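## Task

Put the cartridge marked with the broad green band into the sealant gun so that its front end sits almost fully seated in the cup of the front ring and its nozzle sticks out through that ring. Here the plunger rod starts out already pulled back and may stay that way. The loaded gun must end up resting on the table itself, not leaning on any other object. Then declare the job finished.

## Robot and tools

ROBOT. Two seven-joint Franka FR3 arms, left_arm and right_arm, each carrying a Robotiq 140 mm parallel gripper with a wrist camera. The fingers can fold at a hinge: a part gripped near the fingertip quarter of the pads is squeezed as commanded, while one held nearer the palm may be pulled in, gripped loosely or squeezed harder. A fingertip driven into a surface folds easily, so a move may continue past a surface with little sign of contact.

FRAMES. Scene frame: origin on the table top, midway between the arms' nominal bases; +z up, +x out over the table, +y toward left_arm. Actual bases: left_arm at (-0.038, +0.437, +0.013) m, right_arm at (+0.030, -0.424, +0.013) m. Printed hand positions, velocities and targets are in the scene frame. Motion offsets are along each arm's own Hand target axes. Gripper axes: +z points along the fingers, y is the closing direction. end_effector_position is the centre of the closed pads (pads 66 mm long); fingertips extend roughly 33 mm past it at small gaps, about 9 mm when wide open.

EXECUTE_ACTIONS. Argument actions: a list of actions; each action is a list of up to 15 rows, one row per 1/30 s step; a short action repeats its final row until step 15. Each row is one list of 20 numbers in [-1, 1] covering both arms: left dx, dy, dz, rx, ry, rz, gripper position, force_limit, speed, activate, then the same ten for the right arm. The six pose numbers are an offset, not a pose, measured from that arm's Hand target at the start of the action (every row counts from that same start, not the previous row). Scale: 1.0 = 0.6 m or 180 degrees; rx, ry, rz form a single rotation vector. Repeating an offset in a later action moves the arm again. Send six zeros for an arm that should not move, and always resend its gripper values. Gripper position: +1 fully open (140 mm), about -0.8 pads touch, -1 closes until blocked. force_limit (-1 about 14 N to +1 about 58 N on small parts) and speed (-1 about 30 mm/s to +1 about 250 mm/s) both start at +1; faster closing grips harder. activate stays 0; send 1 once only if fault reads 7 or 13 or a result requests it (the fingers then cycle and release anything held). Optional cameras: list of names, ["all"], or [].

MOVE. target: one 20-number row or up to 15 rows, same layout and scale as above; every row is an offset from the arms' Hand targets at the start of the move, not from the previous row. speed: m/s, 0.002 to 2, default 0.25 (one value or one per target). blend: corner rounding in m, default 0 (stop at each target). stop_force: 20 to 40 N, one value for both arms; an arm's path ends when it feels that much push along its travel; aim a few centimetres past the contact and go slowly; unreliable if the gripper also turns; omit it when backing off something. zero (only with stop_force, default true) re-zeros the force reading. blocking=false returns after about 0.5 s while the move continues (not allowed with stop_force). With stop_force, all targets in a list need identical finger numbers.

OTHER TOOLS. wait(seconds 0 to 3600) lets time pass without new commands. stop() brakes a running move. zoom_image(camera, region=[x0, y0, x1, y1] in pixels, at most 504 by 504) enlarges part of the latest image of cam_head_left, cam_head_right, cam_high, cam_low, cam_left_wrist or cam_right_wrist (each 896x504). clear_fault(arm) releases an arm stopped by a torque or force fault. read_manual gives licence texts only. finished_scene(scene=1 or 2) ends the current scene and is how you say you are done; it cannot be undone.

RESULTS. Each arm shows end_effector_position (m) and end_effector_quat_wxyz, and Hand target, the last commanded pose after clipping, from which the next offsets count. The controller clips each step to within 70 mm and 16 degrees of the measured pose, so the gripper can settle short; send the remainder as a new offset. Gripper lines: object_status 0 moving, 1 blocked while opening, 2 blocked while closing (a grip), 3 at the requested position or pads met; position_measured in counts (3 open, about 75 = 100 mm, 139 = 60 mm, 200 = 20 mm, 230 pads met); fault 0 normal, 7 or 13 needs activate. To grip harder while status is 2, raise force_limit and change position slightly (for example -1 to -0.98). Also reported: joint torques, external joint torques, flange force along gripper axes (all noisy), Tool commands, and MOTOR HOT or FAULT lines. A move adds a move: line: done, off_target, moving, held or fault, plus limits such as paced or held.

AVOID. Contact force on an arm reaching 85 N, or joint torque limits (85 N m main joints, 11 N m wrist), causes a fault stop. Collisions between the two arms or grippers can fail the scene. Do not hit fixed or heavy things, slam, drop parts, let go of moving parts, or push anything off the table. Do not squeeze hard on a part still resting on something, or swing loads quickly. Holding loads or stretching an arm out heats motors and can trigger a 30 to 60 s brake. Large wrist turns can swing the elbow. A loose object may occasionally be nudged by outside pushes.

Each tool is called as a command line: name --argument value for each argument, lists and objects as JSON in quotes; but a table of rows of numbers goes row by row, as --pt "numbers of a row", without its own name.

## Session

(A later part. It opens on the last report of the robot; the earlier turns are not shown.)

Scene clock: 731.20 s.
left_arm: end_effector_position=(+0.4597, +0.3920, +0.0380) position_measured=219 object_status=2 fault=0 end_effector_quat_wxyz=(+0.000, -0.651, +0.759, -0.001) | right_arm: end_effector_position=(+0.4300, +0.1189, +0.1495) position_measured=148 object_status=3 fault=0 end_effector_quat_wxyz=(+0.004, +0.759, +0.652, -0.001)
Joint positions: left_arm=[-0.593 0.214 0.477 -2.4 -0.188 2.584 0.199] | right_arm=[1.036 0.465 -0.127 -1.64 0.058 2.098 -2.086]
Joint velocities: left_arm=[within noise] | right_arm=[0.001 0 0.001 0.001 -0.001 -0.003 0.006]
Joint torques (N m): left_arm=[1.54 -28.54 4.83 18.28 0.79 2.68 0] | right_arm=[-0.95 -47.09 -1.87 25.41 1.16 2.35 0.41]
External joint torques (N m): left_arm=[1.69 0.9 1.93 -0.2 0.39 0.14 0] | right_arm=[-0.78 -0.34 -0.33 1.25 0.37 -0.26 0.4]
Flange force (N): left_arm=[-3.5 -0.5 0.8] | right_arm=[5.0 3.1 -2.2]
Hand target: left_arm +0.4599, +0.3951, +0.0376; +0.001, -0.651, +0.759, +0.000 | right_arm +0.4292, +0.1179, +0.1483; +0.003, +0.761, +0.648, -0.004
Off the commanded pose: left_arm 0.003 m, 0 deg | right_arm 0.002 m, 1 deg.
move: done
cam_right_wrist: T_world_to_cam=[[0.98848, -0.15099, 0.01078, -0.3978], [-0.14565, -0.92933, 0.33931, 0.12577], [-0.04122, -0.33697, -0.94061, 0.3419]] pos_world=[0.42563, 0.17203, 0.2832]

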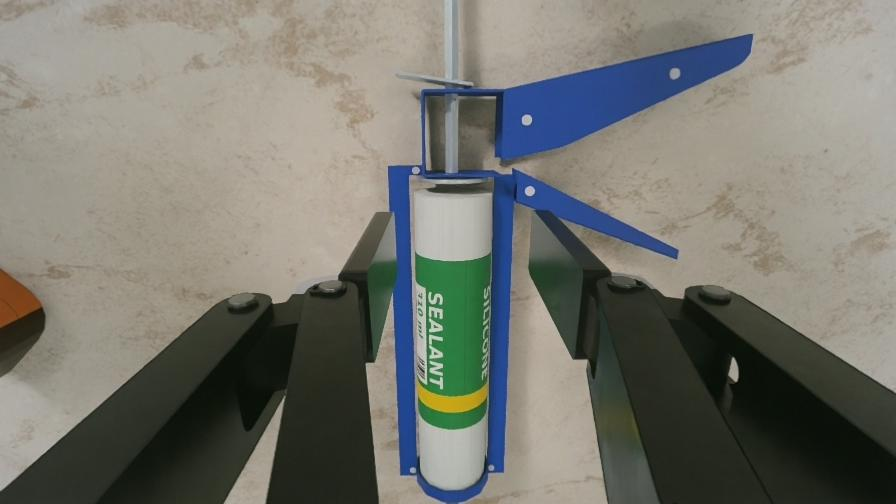

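move --target '[0,0,0,0,0,0,-1,-0.5,-1,0,-1.0,0.569,-0.08,0,0,0,-0.15,0,-1,0]' --speed 0.45 --cameras '["cam_right_wrist"]'

Scene clock: 774.03 s.
left_arm: end_effector_position=(+0.4597, +0.3920, +0.0380) position_measured=219 object_status=2 fault=0 end_effector_quat_wxyz=(+0.000, -0.651, +0.759, -0.001) | right_arm: end_effector_position=(+0.6715, -0.5278, +0.2034) position_measured=148 object_status=3 fault=0 end_effector_quat_wxyz=(+0.005, +0.764, +0.645, -0.002)
Joint positions: left_arm=[-0.593 0.214 0.477 -2.4 -0.188 2.584 0.199] | right_arm=[-0.666 0.379 0.575 -1.701 -0.235 2.017 -2.986]
Joint torques (N m): left_arm=[1.54 -28.62 4.79 18.32 0.76 2.68 -0.01] | right_arm=[-1.51 -39.05 7.01 25.14 0.63 2.28 -0.06]
External joint torques (N m): left_arm=[1.74 0.88 1.94 -0.2 0.36 0.14 -0.01] | right_arm=[-1.33 0.05 0.21 1.02 -0.22 -0.3 -0.06]
Flange force (N): left_arm=[-3.5 -0.5 0.8] | right_arm=[-1.5 3.7 -2.1]
Hand target: left_arm +0.4599, +0.3951, +0.0376; +0.001, -0.651, +0.759, +0.000 | right_arm +0.6704, -0.5284, +0.2025; +0.003, +0.761, +0.648, -0.004
Off the commanded pose: left_arm 0.003 m, 0 deg | right_arm 0.002 m, 0 deg.
joint sent to its limit (right arm) — joint 7 (wrist roll), lower limit. The joint targets still meet the commanded pose.
move: done
cam_right_wrist: T_world_to_cam=[[0.98596, -0.16656, 0.01137, -0.74144], [-0.16037, -0.92596, 0.34189, -0.44715], [-0.04641, -0.33891, -0.93967, 0.18687]] pos_world=[0.668, -0.4742, 0.33691]

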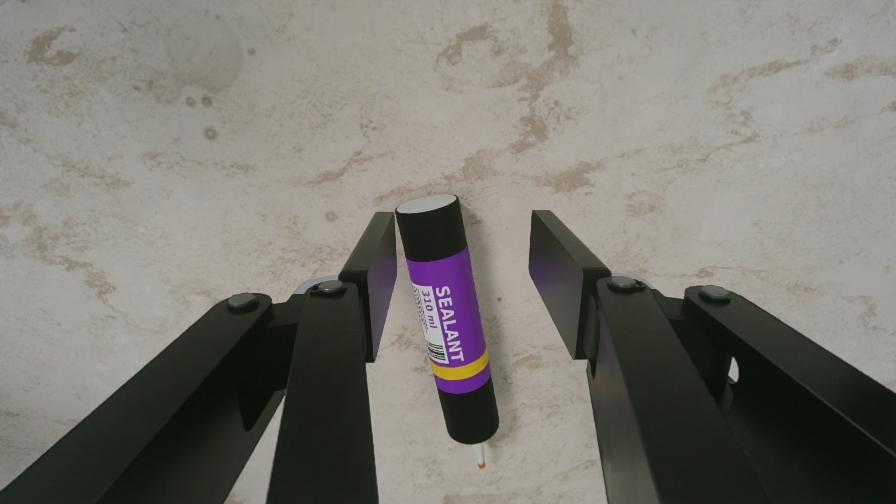

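zoom_image --camera "cam_right_wrist" --region '[380, 185, 520, 275]'

zoom_image --camera "cam_right_wrist" --region '[410, 365, 520, 485]'

Scaled by 3.600 from the camera's image (finer frame: 1280x720).

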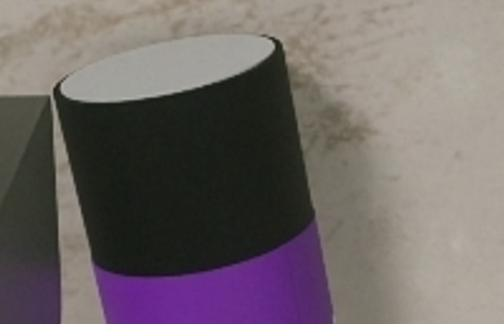

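Scaled by 4.200 from the camera's image (finer frame: 1280x720).

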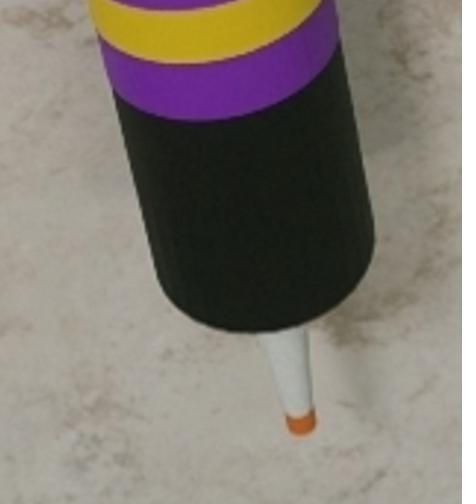

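move --target '[0,0,0,0,0,0,-1,-0.5,-1,0,0.558,-0.556,0.0875,0,0,0,-0.15,0,-1,0]' --speed 0.4 --cameras '["cam_right_wrist"]'

zoom_image --camera "cam_right_wrist" --region '[380, 0, 520, 120]'

zoom_image --camera "cam_right_wrist" --region '[400, 80, 500, 200]'

Scene clock: 796.30 s.
left_arm: end_effector_position=(+0.4597, +0.3920, +0.0380) position_measured=219 object_status=2 fault=0 end_effector_quat_wxyz=(+0.000, -0.651, +0.759, -0.001) | right_arm: end_effector_position=(+0.3932, -0.1463, +0.1456) position_measured=148 object_status=3 fault=0 end_effector_quat_wxyz=(+0.003, +0.759, +0.651, -0.006)
Joint positions: left_arm=[-0.593 0.214 0.477 -2.4 -0.188 2.584 0.199] | right_arm=[-0.393 -0.269 1.034 -2.462 0.298 2.288 -2.555]
Joint velocities: left_arm=[within noise] | right_arm=[-0.001 0.001 0 0.001 0 0.002 0.007]
Joint torques (N m): left_arm=[1.53 -28.58 4.88 18.35 0.79 2.69 0.06] | right_arm=[-1.36 -9.15 -6.61 23.03 1.06 2.66 0.46]
External joint torques (N m): left_arm=[1.65 0.94 1.95 -0.18 0.4 0.15 0.06] | right_arm=[-1.35 -1.05 0.04 1.04 0.34 0.09 0.46]
Flange force (N): left_arm=[-3.6 -0.7 0.9] | right_arm=[2.3 1.9 -1.6]
Hand target: left_arm +0.4599, +0.3951, +0.0376; +0.001, -0.651, +0.759, +0.000 | right_arm +0.3945, -0.1451, +0.1465; +0.003, +0.761, +0.648, -0.004
Off the commanded pose: left_arm 0.003 m, 0 deg | right_arm 0.002 m, 1 deg.
move: done
cam_right_wrist: T_world_to_cam=[[0.98843, -0.15163, 0.00315, -0.4005], [-0.14336, -0.92728, 0.34582, -0.12619], [-0.04952, -0.34227, -0.93829, 0.24944]] pos_world=[0.39013, -0.09236, 0.27895]

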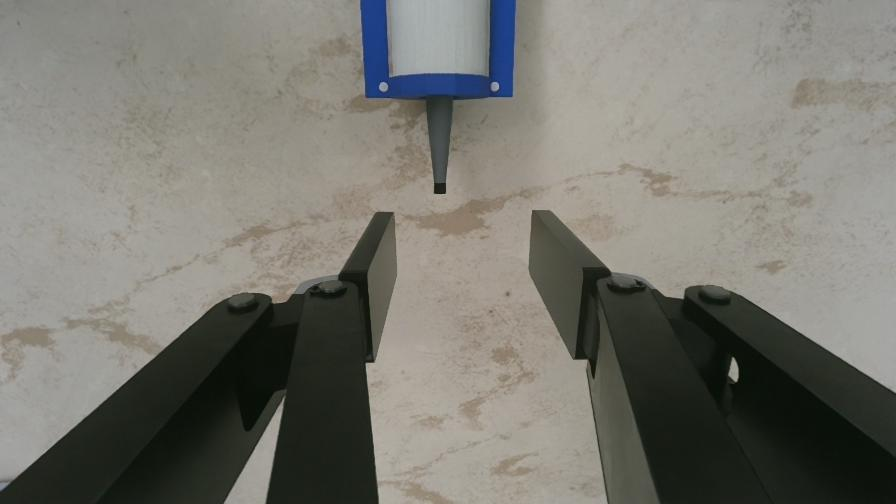

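Scaled by 3.600 from the camera's image (finer frame: 1280x720).

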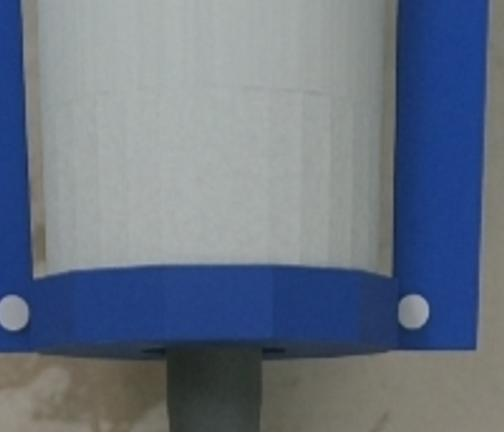

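Scaled by 4.200 from the camera's image (finer frame: 1280x720).

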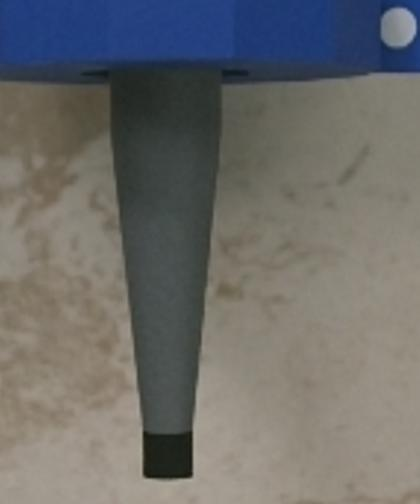

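execute_actions --actions '[]' --cameras '["cam_high","cam_head_left","cam_head_right"]'

zoom_image --camera "cam_high" --region '[340, 250, 420, 310]'

zoom_image --camera "cam_high" --region '[420, 250, 500, 310]'

zoom_image --camera "cam_high" --region '[520, 170, 640, 230]'

zoom_image --camera "cam_head_right" --region '[370, 250, 480, 330]'

Scene clock: 826.57 s.
left_arm: end_effector_position=(+0.4597, +0.3920, +0.0380) position_measured=219 object_status=2 fault=0 end_effector_quat_wxyz=(+0.000, -0.651, +0.759, -0.001) | right_arm: end_effector_position=(+0.3932, -0.1463, +0.1456) position_measured=148 object_status=3 fault=0 end_effector_quat_wxyz=(+0.003, +0.759, +0.651, -0.006)
Joint positions: left_arm=[-0.593 0.214 0.477 -2.4 -0.188 2.584 0.199] | right_arm=[-0.393 -0.269 1.034 -2.462 0.298 2.288 -2.553]
Joint velocities: within noise
Joint torques (N m): left_arm=[1.58 -28.61 4.8 18.36 0.79 2.67 -0.02] | right_arm=[-1.47 -9.17 -6.59 23.04 1.06 2.67 0.38]
External joint torques (N m): left_arm=[1.6 0.96 1.77 -0.17 0.4 0.13 -0.02] | right_arm=[-1.35 -1.11 0.15 1.05 0.35 0.09 0.38]
Flange force (N): left_arm=[-3.2 -0.8 0.9] | right_arm=[2.2 1.8 -1.6]
Hand target: left_arm +0.4599, +0.3951, +0.0376; +0.001, -0.651, +0.759, +0.000 | right_arm +0.3945, -0.1451, +0.1465; +0.003, +0.761, +0.648, -0.004
Tool commands: left_gripper/position=-1.0 left_gripper/force_limit=-0.5 left_gripper/speed=-1.0 left_gripper/activate=+0.0 right_gripper/position=-0.15 right_gripper/force_limit=+0.0 right_gripper/speed=-1.0 right_gripper/activate=+0.0
Off the commanded pose: left_arm 0.003 m, 0 deg | right_arm 0.002 m, 0 deg.
Images, in order (width x height): cam_head_left 896x504, cam_head_right 896x504, cam_high 896x504.

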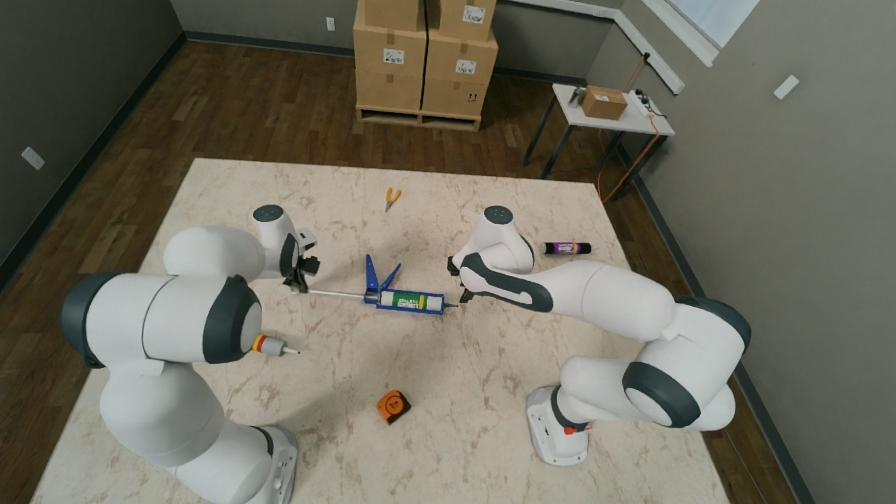

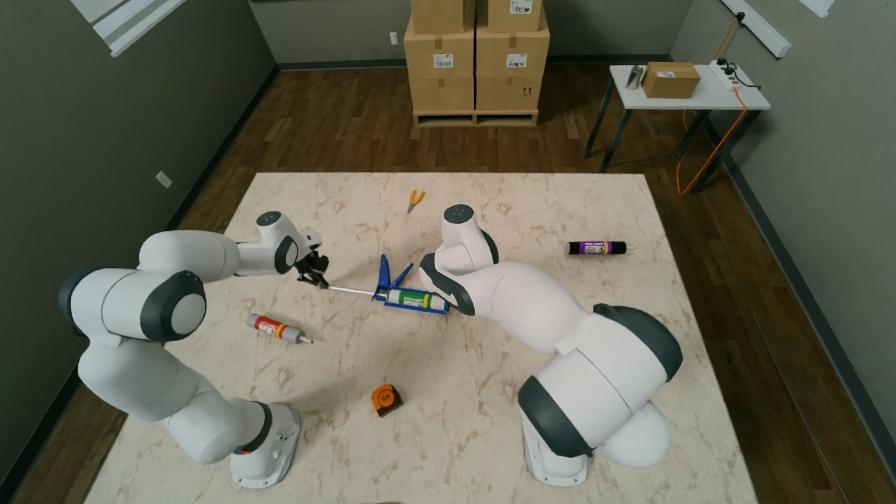

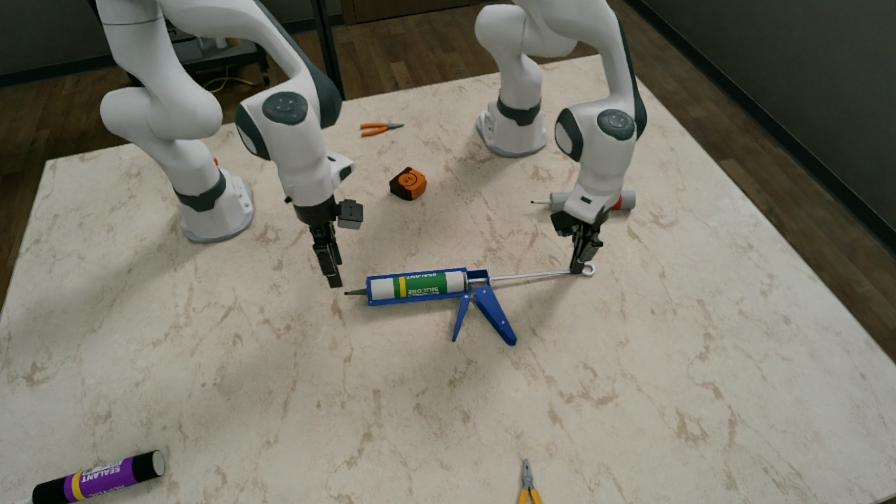

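Scaled by 6.300 from the camera's image (finer frame: 1280x720).

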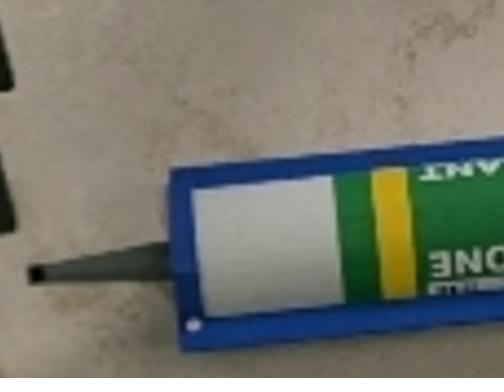

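Scaled by 6.300 from the camera's image (finer frame: 1280x720).

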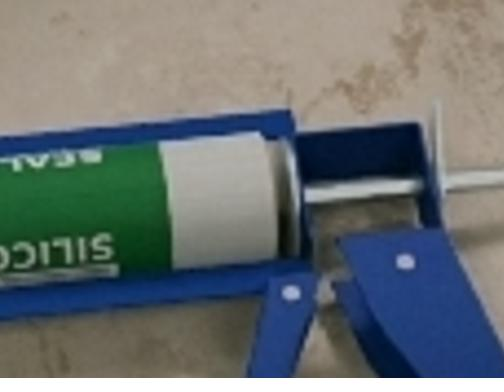

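Scaled by 4.200 from the camera's image (finer frame: 1280x720).

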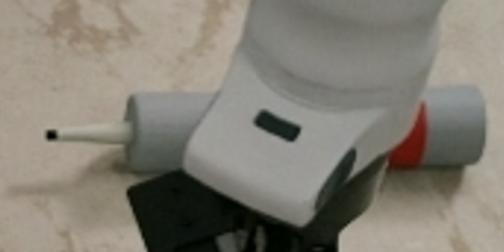

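Scaled by 4.582 from the camera's image (finer frame: 1280x720).

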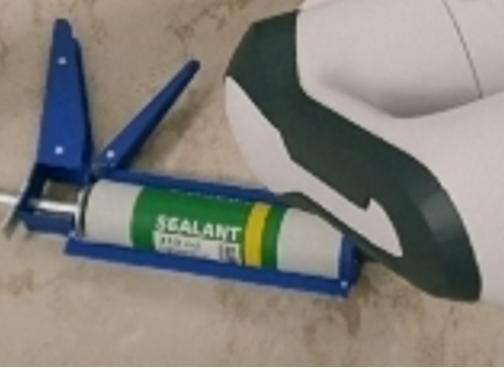

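zoom_image --camera "cam_high" --region '[525, 185, 565, 215]'

zoom_image --camera "cam_high" --region '[340, 275, 380, 305]'

zoom_image --camera "cam_head_right" --region '[235, 300, 325, 360]'

zoom_image --camera "cam_head_left" --region '[365, 275, 475, 335]'

Scaled by 12.600 from the camera's image (finer frame: 1280x720).

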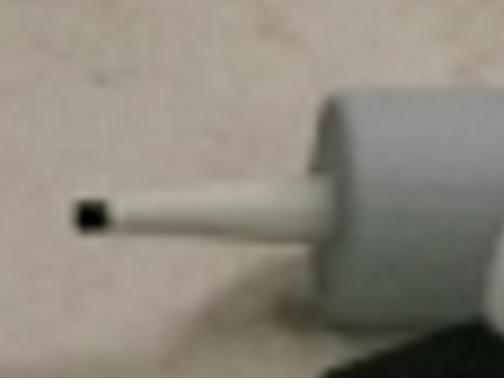

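Scaled by 12.600 from the camera's image (finer frame: 1280x720).

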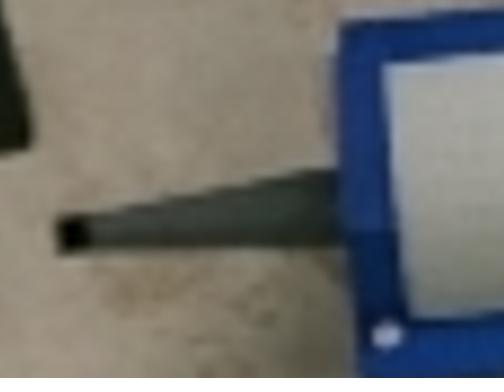

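Scaled by 5.600 from the camera's image (finer frame: 1280x720).

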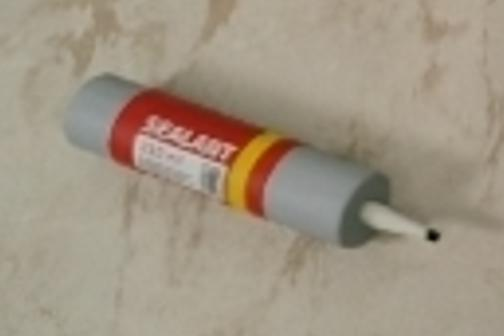

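Scaled by 4.582 from the camera's image (finer frame: 1280x720).

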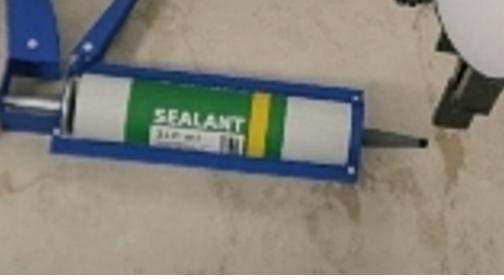

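move --target '[0,-0.004,0,0,0,0,-1,-0.5,-1,0,0,0,0,0,0,0,-0.15,0,-1,0]' --speed 0.03

move --target '[0,0,0,0,0,0,-0.5,-0.5,-1,0,0,0,0,0,0,0,-0.15,0,-1,0]' --speed 0.05

execute_actions --actions '[]' --cameras '["cam_left_wrist","cam_high"]'

Scene clock: 857.60 s.
left_arm: end_effector_position=(+0.4620, +0.3926, +0.0381) position_measured=219 object_status=2 fault=0 end_effector_quat_wxyz=(+0.001, -0.650, +0.760, -0.001) | right_arm: end_effector_position=(+0.3933, -0.1462, +0.1456) position_measured=148 object_status=3 fault=0 end_effector_quat_wxyz=(+0.003, +0.760, +0.650, -0.006)
Joint positions: left_arm=[-0.592 0.219 0.477 -2.393 -0.188 2.583 0.2] | right_arm=[-0.393 -0.269 1.034 -2.462 0.298 2.288 -2.553]
Joint torques (N m): left_arm=[1.81 -28.4 4.55 19.21 0.53 2.54 0.05] | right_arm=[-1.04 -8.8 -7.06 23.04 0.82 2.69 0.39]
External joint torques (N m): left_arm=[1.98 1.36 1.58 0.53 0.12 -0.02 0.05] | right_arm=[-1.05 -0.66 -0.45 1.12 0.12 0.13 0.39]
Flange force (N): left_arm=[-4.2 -5.3 3.0] | right_arm=[2.0 2.7 -1.6]
Hand target: left_arm +0.4622, +0.3947, +0.0377; +0.001, -0.651, +0.759, +0.000 | right_arm +0.3945, -0.1451, +0.1465; +0.003, +0.761, +0.648, -0.004
Off the commanded pose: left_arm 0.002 m, 0 deg | right_arm 0.002 m, 0 deg.
move: done

Scene clock: 858.43 s.
left_arm: end_effector_position=(+0.4624, +0.3926, +0.0383) position_measured=192 object_status=0 fault=0 end_effector_quat_wxyz=(+0.001, -0.650, +0.760, -0.001) | right_arm: end_effector_position=(+0.3933, -0.1462, +0.1456) position_measured=148 object_status=3 fault=0 end_effector_quat_wxyz=(+0.003, +0.760, +0.650, -0.006)
Joint positions: left_arm=[-0.592 0.219 0.477 -2.393 -0.188 2.583 0.2] | right_arm=[-0.393 -0.269 1.034 -2.462 0.298 2.288 -2.553]
Joint torques (N m): left_arm=[1.88 -28.42 4.58 18.81 0.52 2.51 0.02] | right_arm=[-1.04 -8.81 -7.05 23.12 0.85 2.67 0.49]
External joint torques (N m): left_arm=[1.75 1.23 1.34 0.3 0.13 -0.03 0.02] | right_arm=[-0.99 -0.74 -0.39 1.23 0.14 0.11 0.49]
Flange force (N): left_arm=[-3.6 -4.2 2.7] | right_arm=[2.4 2.5 -1.9]
Hand target: left_arm +0.4622, +0.3947, +0.0377; +0.001, -0.651, +0.759, +0.000 | right_arm +0.3945, -0.1451, +0.1465; +0.003, +0.761, +0.648, -0.004
Off the commanded pose: left_arm 0.002 m, 0 deg | right_arm 0.002 m, 0 deg.
move: done

Scene clock: 858.43 s.
left_arm: end_effector_position=(+0.4624, +0.3926, +0.0383) position_measured=192 object_status=0 fault=0 end_effector_quat_wxyz=(+0.001, -0.650, +0.760, -0.001) | right_arm: end_effector_position=(+0.3933, -0.1462, +0.1456) position_measured=148 object_status=3 fault=0 end_effector_quat_wxyz=(+0.003, +0.760, +0.650, -0.006)
Joint positions: left_arm=[-0.592 0.219 0.477 -2.393 -0.188 2.583 0.2] | right_arm=[-0.393 -0.269 1.034 -2.462 0.298 2.288 -2.553]
Joint velocities: within noise
Joint torques (N m): left_arm=[1.88 -28.42 4.58 18.81 0.52 2.51 0.02] | right_arm=[-1.04 -8.81 -7.05 23.12 0.85 2.67 0.49]
External joint torques (N m): left_arm=[1.75 1.23 1.34 0.3 0.13 -0.03 0.02] | right_arm=[-0.99 -0.74 -0.39 1.23 0.14 0.11 0.49]
Flange force (N): left_arm=[-3.6 -4.2 2.7] | right_arm=[2.4 2.5 -1.9]
Hand target: left_arm +0.4622, +0.3947, +0.0377; +0.001, -0.651, +0.759, +0.000 | right_arm +0.3945, -0.1451, +0.1465; +0.003, +0.761, +0.648, -0.004
Tool commands: left_gripper/position=-0.5 left_gripper/force_limit=-0.5 left_gripper/speed=-1.0 left_gripper/activate=+0.0 right_gripper/position=-0.15 right_gripper/force_limit=+0.0 right_gripper/speed=-1.0 right_gripper/activate=+0.0
Off the commanded pose: left_arm 0.002 m, 0 deg | right_arm 0.002 m, 0 deg.
camera_calibration:
cam_left_wrist: T_world_to_cam=[[-0.98556, 0.16934, -0.00004, 0.39985], [0.16038, 0.93354, 0.3206, -0.44788], [0.05433, 0.31596, -0.94722, 0.02669]] pos_world=[0.46446, 0.34197, 0.16889]
Images, in order (width x height): cam_high 896x504, cam_left_wrist 896x504.

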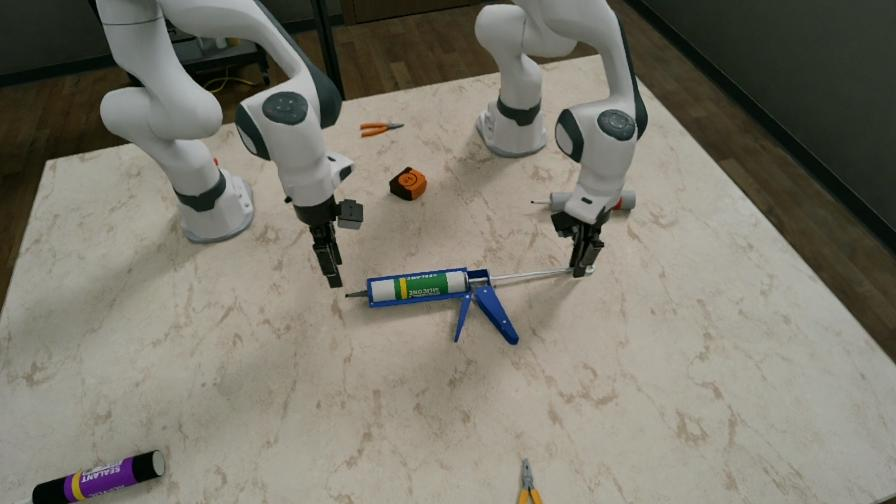

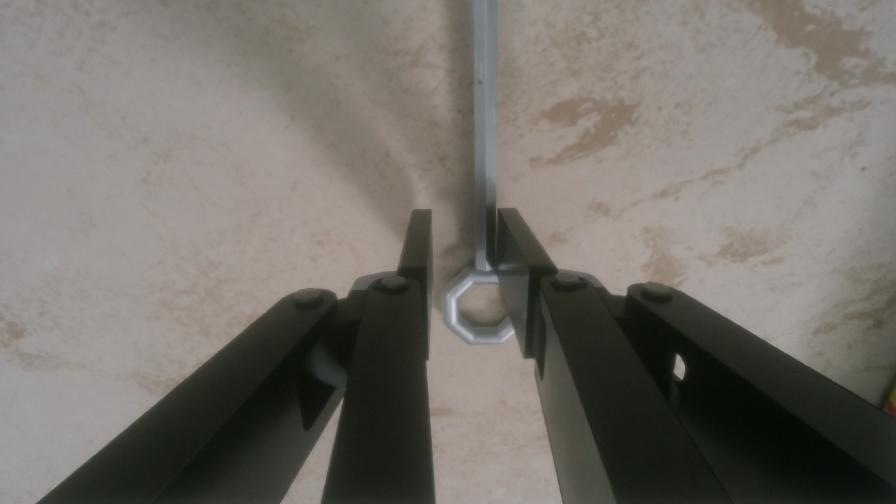

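move --pt "0 0 0 0 0 0 -0.2 -0.5 -1 0 0 0 0 0 0 0 -0.15 0 -1 0" --pt "0 0 -0.2 0 0 0 -0.2 -0.5 -1 0 0 0 -0.1 0 0 0 -0.15 0 -1 0" --speed 0.15 --cameras '["cam_left_wrist","cam_high","cam_low"]'

zoom_image --camera "cam_high" --region '[340, 240, 520, 350]'

zoom_image --camera "cam_low" --region '[430, 245, 600, 325]'

Scene clock: 865.97 s.
left_arm: end_effector_position=(+0.4622, +0.3948, +0.1572) position_measured=154 object_status=3 fault=0 end_effector_quat_wxyz=(+0.000, -0.651, +0.759, -0.002) | right_arm: end_effector_position=(+0.3955, -0.1443, +0.2063) position_measured=148 object_status=3 fault=0 end_effector_quat_wxyz=(+0.004, +0.763, +0.646, -0.002)
Joint positions: left_arm=[-0.617 -0.048 0.521 -2.327 0.029 2.288 0.049] | right_arm=[-0.316 -0.378 0.916 -2.381 0.339 2.114 -2.582]
Joint velocities: left_arm=[0.001 0.001 0.001 0 0 -0.001 -0.004] | right_arm=[within noise]
Joint torques (N m): left_arm=[0.47 -24.37 -0.6 22.93 1.17 2.32 -0.2] | right_arm=[-0.57 -8.43 -9.76 23.76 0.85 2.29 -0.09]
External joint torques (N m): left_arm=[0.59 -0.01 0.27 0.41 0.61 -0.23 -0.2] | right_arm=[-0.57 -0.32 -0.94 0.67 0.04 -0.31 -0.09]
Flange force (N): left_arm=[-0.5 0.2 -1.9] | right_arm=[-1.5 0.5 -3.4]
Hand target: left_arm +0.4620, +0.3946, +0.1577; +0.001, -0.651, +0.759, +0.000 | right_arm +0.3946, -0.1445, +0.2065; +0.003, +0.761, +0.648, -0.004
Off the commanded pose: left_arm 0.001 m, 0 deg | right_arm 0.001 m, 0 deg.
move: done
cam_left_wrist: T_world_to_cam=[[-0.98581, 0.16789, 0.00067, 0.39993], [0.15936, 0.93444, 0.31849, -0.48761], [0.05284, 0.31407, -0.94793, 0.14015]] pos_world=[0.46455, 0.34447, 0.28788]
Images, in order (width x height): cam_high 896x504, cam_low 896x504, cam_left_wrist 896x504.

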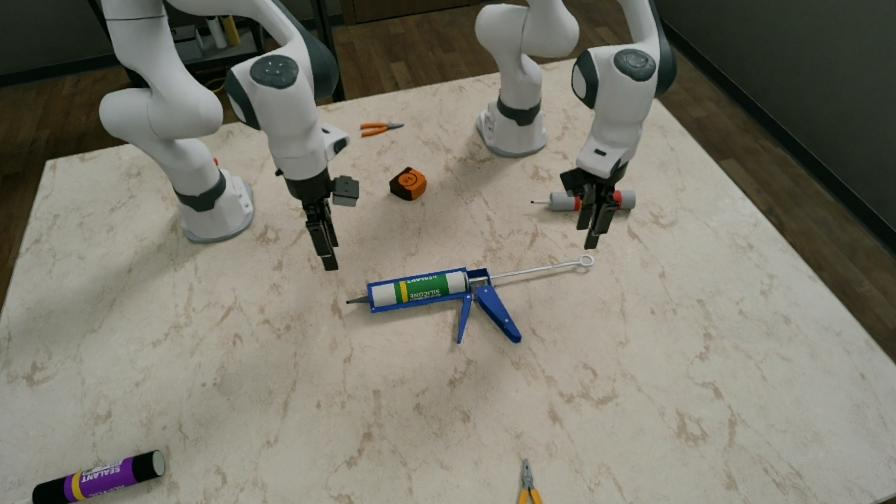

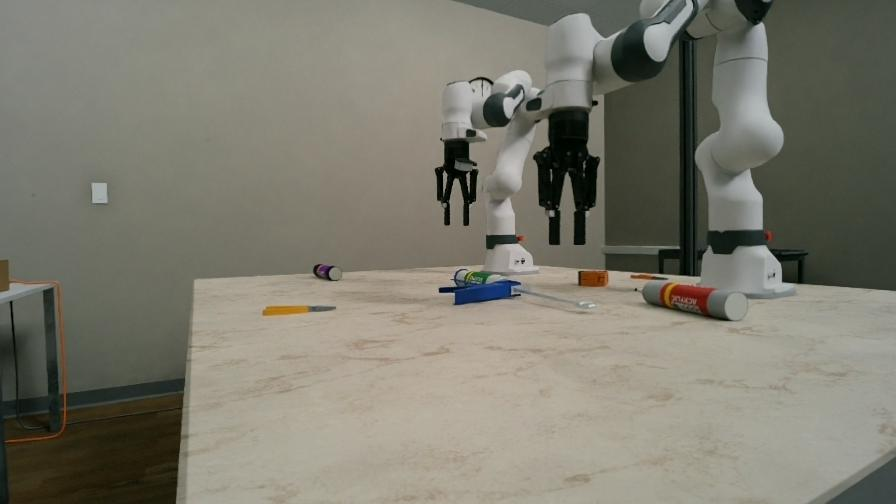

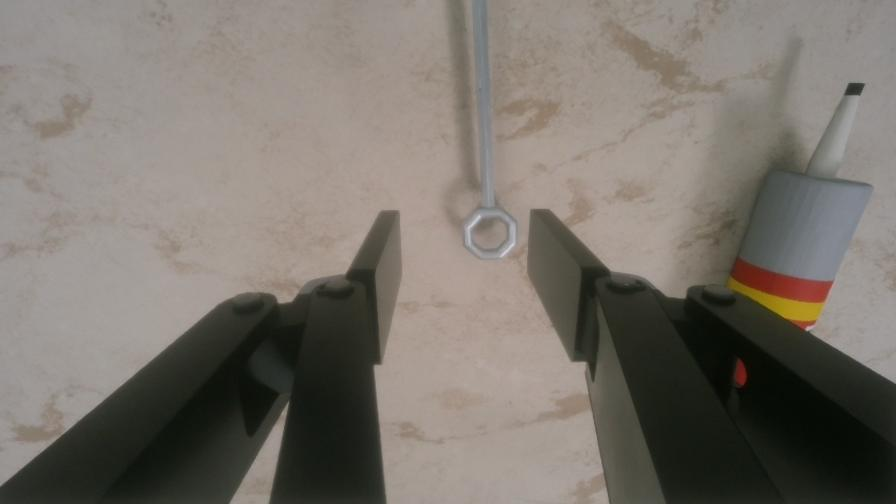

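Scaled by 2.800 from the camera's image (finer frame: 1280x720).

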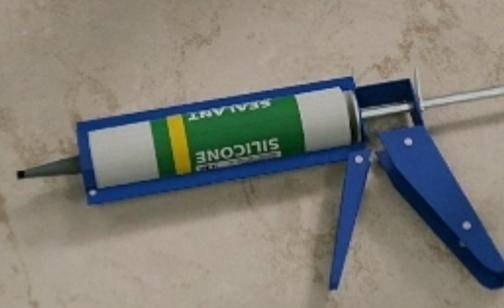

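Scaled by 2.965 from the camera's image (finer frame: 1280x720).

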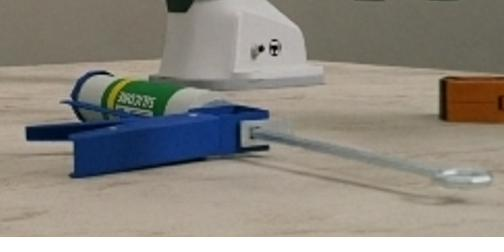

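zoom_image --camera "cam_left_wrist" --region '[756, 70, 896, 230]'

move --target '[0,0,0,0,0,0,-0.2,-0.5,-1,0,0.09,0.02,0,0,0,0,-0.15,0,-1,0]' --speed 0.25 --cameras '["cam_right_wrist"]'

zoom_image --camera "cam_right_wrist" --region '[370, 0, 540, 170]'

Scaled by 3.150 from the camera's image (finer frame: 1280x720).

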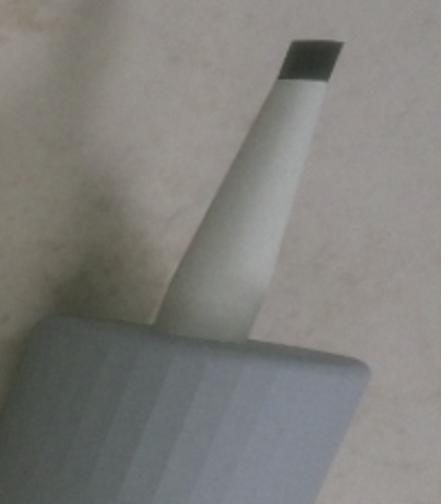

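Scene clock: 875.50 s.
left_arm: end_effector_position=(+0.4622, +0.3948, +0.1572) position_measured=154 object_status=3 fault=0 end_effector_quat_wxyz=(+0.000, -0.652, +0.759, -0.001) | right_arm: end_effector_position=(+0.4154, -0.0927, +0.2060) position_measured=148 object_status=3 fault=0 end_effector_quat_wxyz=(+0.003, +0.760, +0.650, -0.002)
Joint positions: left_arm=[-0.617 -0.048 0.521 -2.327 0.029 2.288 0.047] | right_arm=[-0.447 -0.197 1.115 -2.234 0.202 2.133 -2.425]
Joint velocities: left_arm=[within noise] | right_arm=[0 0.001 -0.001 0.001 0.001 0 0.007]
Joint torques (N m): left_arm=[0.53 -24.38 -0.46 22.9 1.17 2.31 -0.29] | right_arm=[-1.37 -8.18 -5.56 24.73 0.64 2.46 0.48]
External joint torques (N m): left_arm=[0.71 -0.08 0.47 0.39 0.61 -0.24 -0.29] | right_arm=[-1.34 -0.41 -0.01 1.12 -0.15 -0.13 0.48]
Flange force (N): left_arm=[-0.6 0.6 -2.1] | right_arm=[5.8 5.2 -0.8]
Hand target: left_arm +0.4620, +0.3946, +0.1577; +0.001, -0.651, +0.759, +0.000 | right_arm +0.4151, -0.0931, +0.2060; +0.003, +0.761, +0.648, -0.004
Off the commanded pose: left_arm 0.001 m, 0 deg | right_arm 0.001 m, 0 deg.
move: done
cam_right_wrist: T_world_to_cam=[[0.98794, -0.15463, 0.00818, -0.41554], [-0.14816, -0.92859, 0.34025, -0.09124], [-0.04502, -0.33735, -0.9403, 0.32465]] pos_world=[0.41162, -0.03945, 0.33971]

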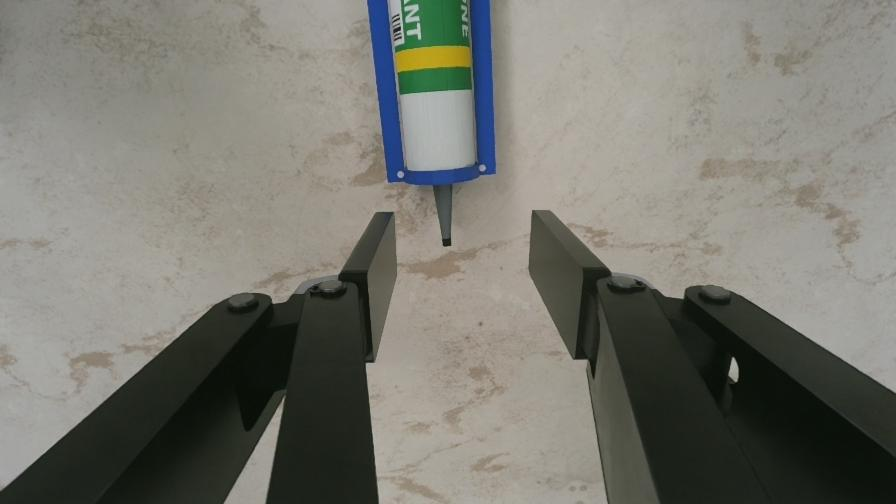

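Scaled by 2.965 from the camera's image (finer frame: 1280x720).

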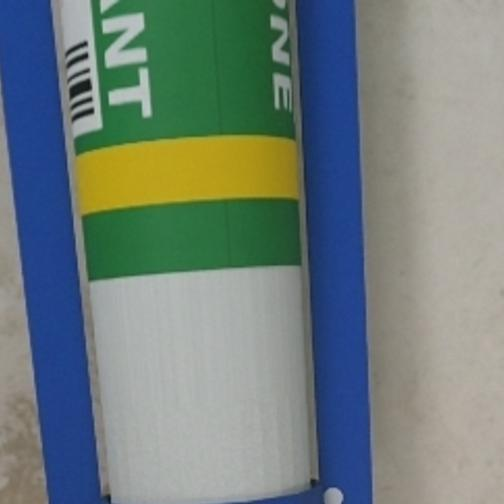

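zoom_image --camera "cam_right_wrist" --region '[380, 140, 510, 260]'

zoom_image --camera "cam_right_wrist" --region '[380, 30, 510, 150]'

Scaled by 3.877 from the camera's image (finer frame: 1280x720).

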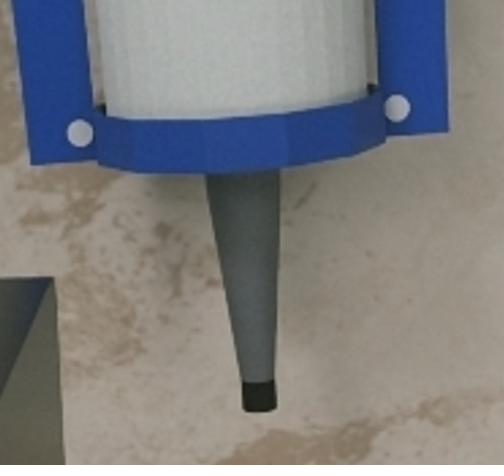

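Scaled by 3.877 from the camera's image (finer frame: 1280x720).

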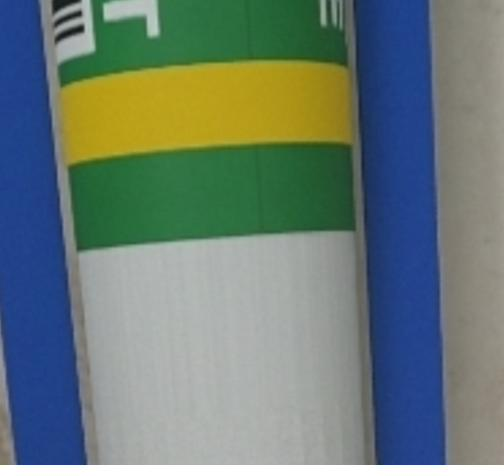

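finished_scene --scene 2

The scene is finished: the task was done.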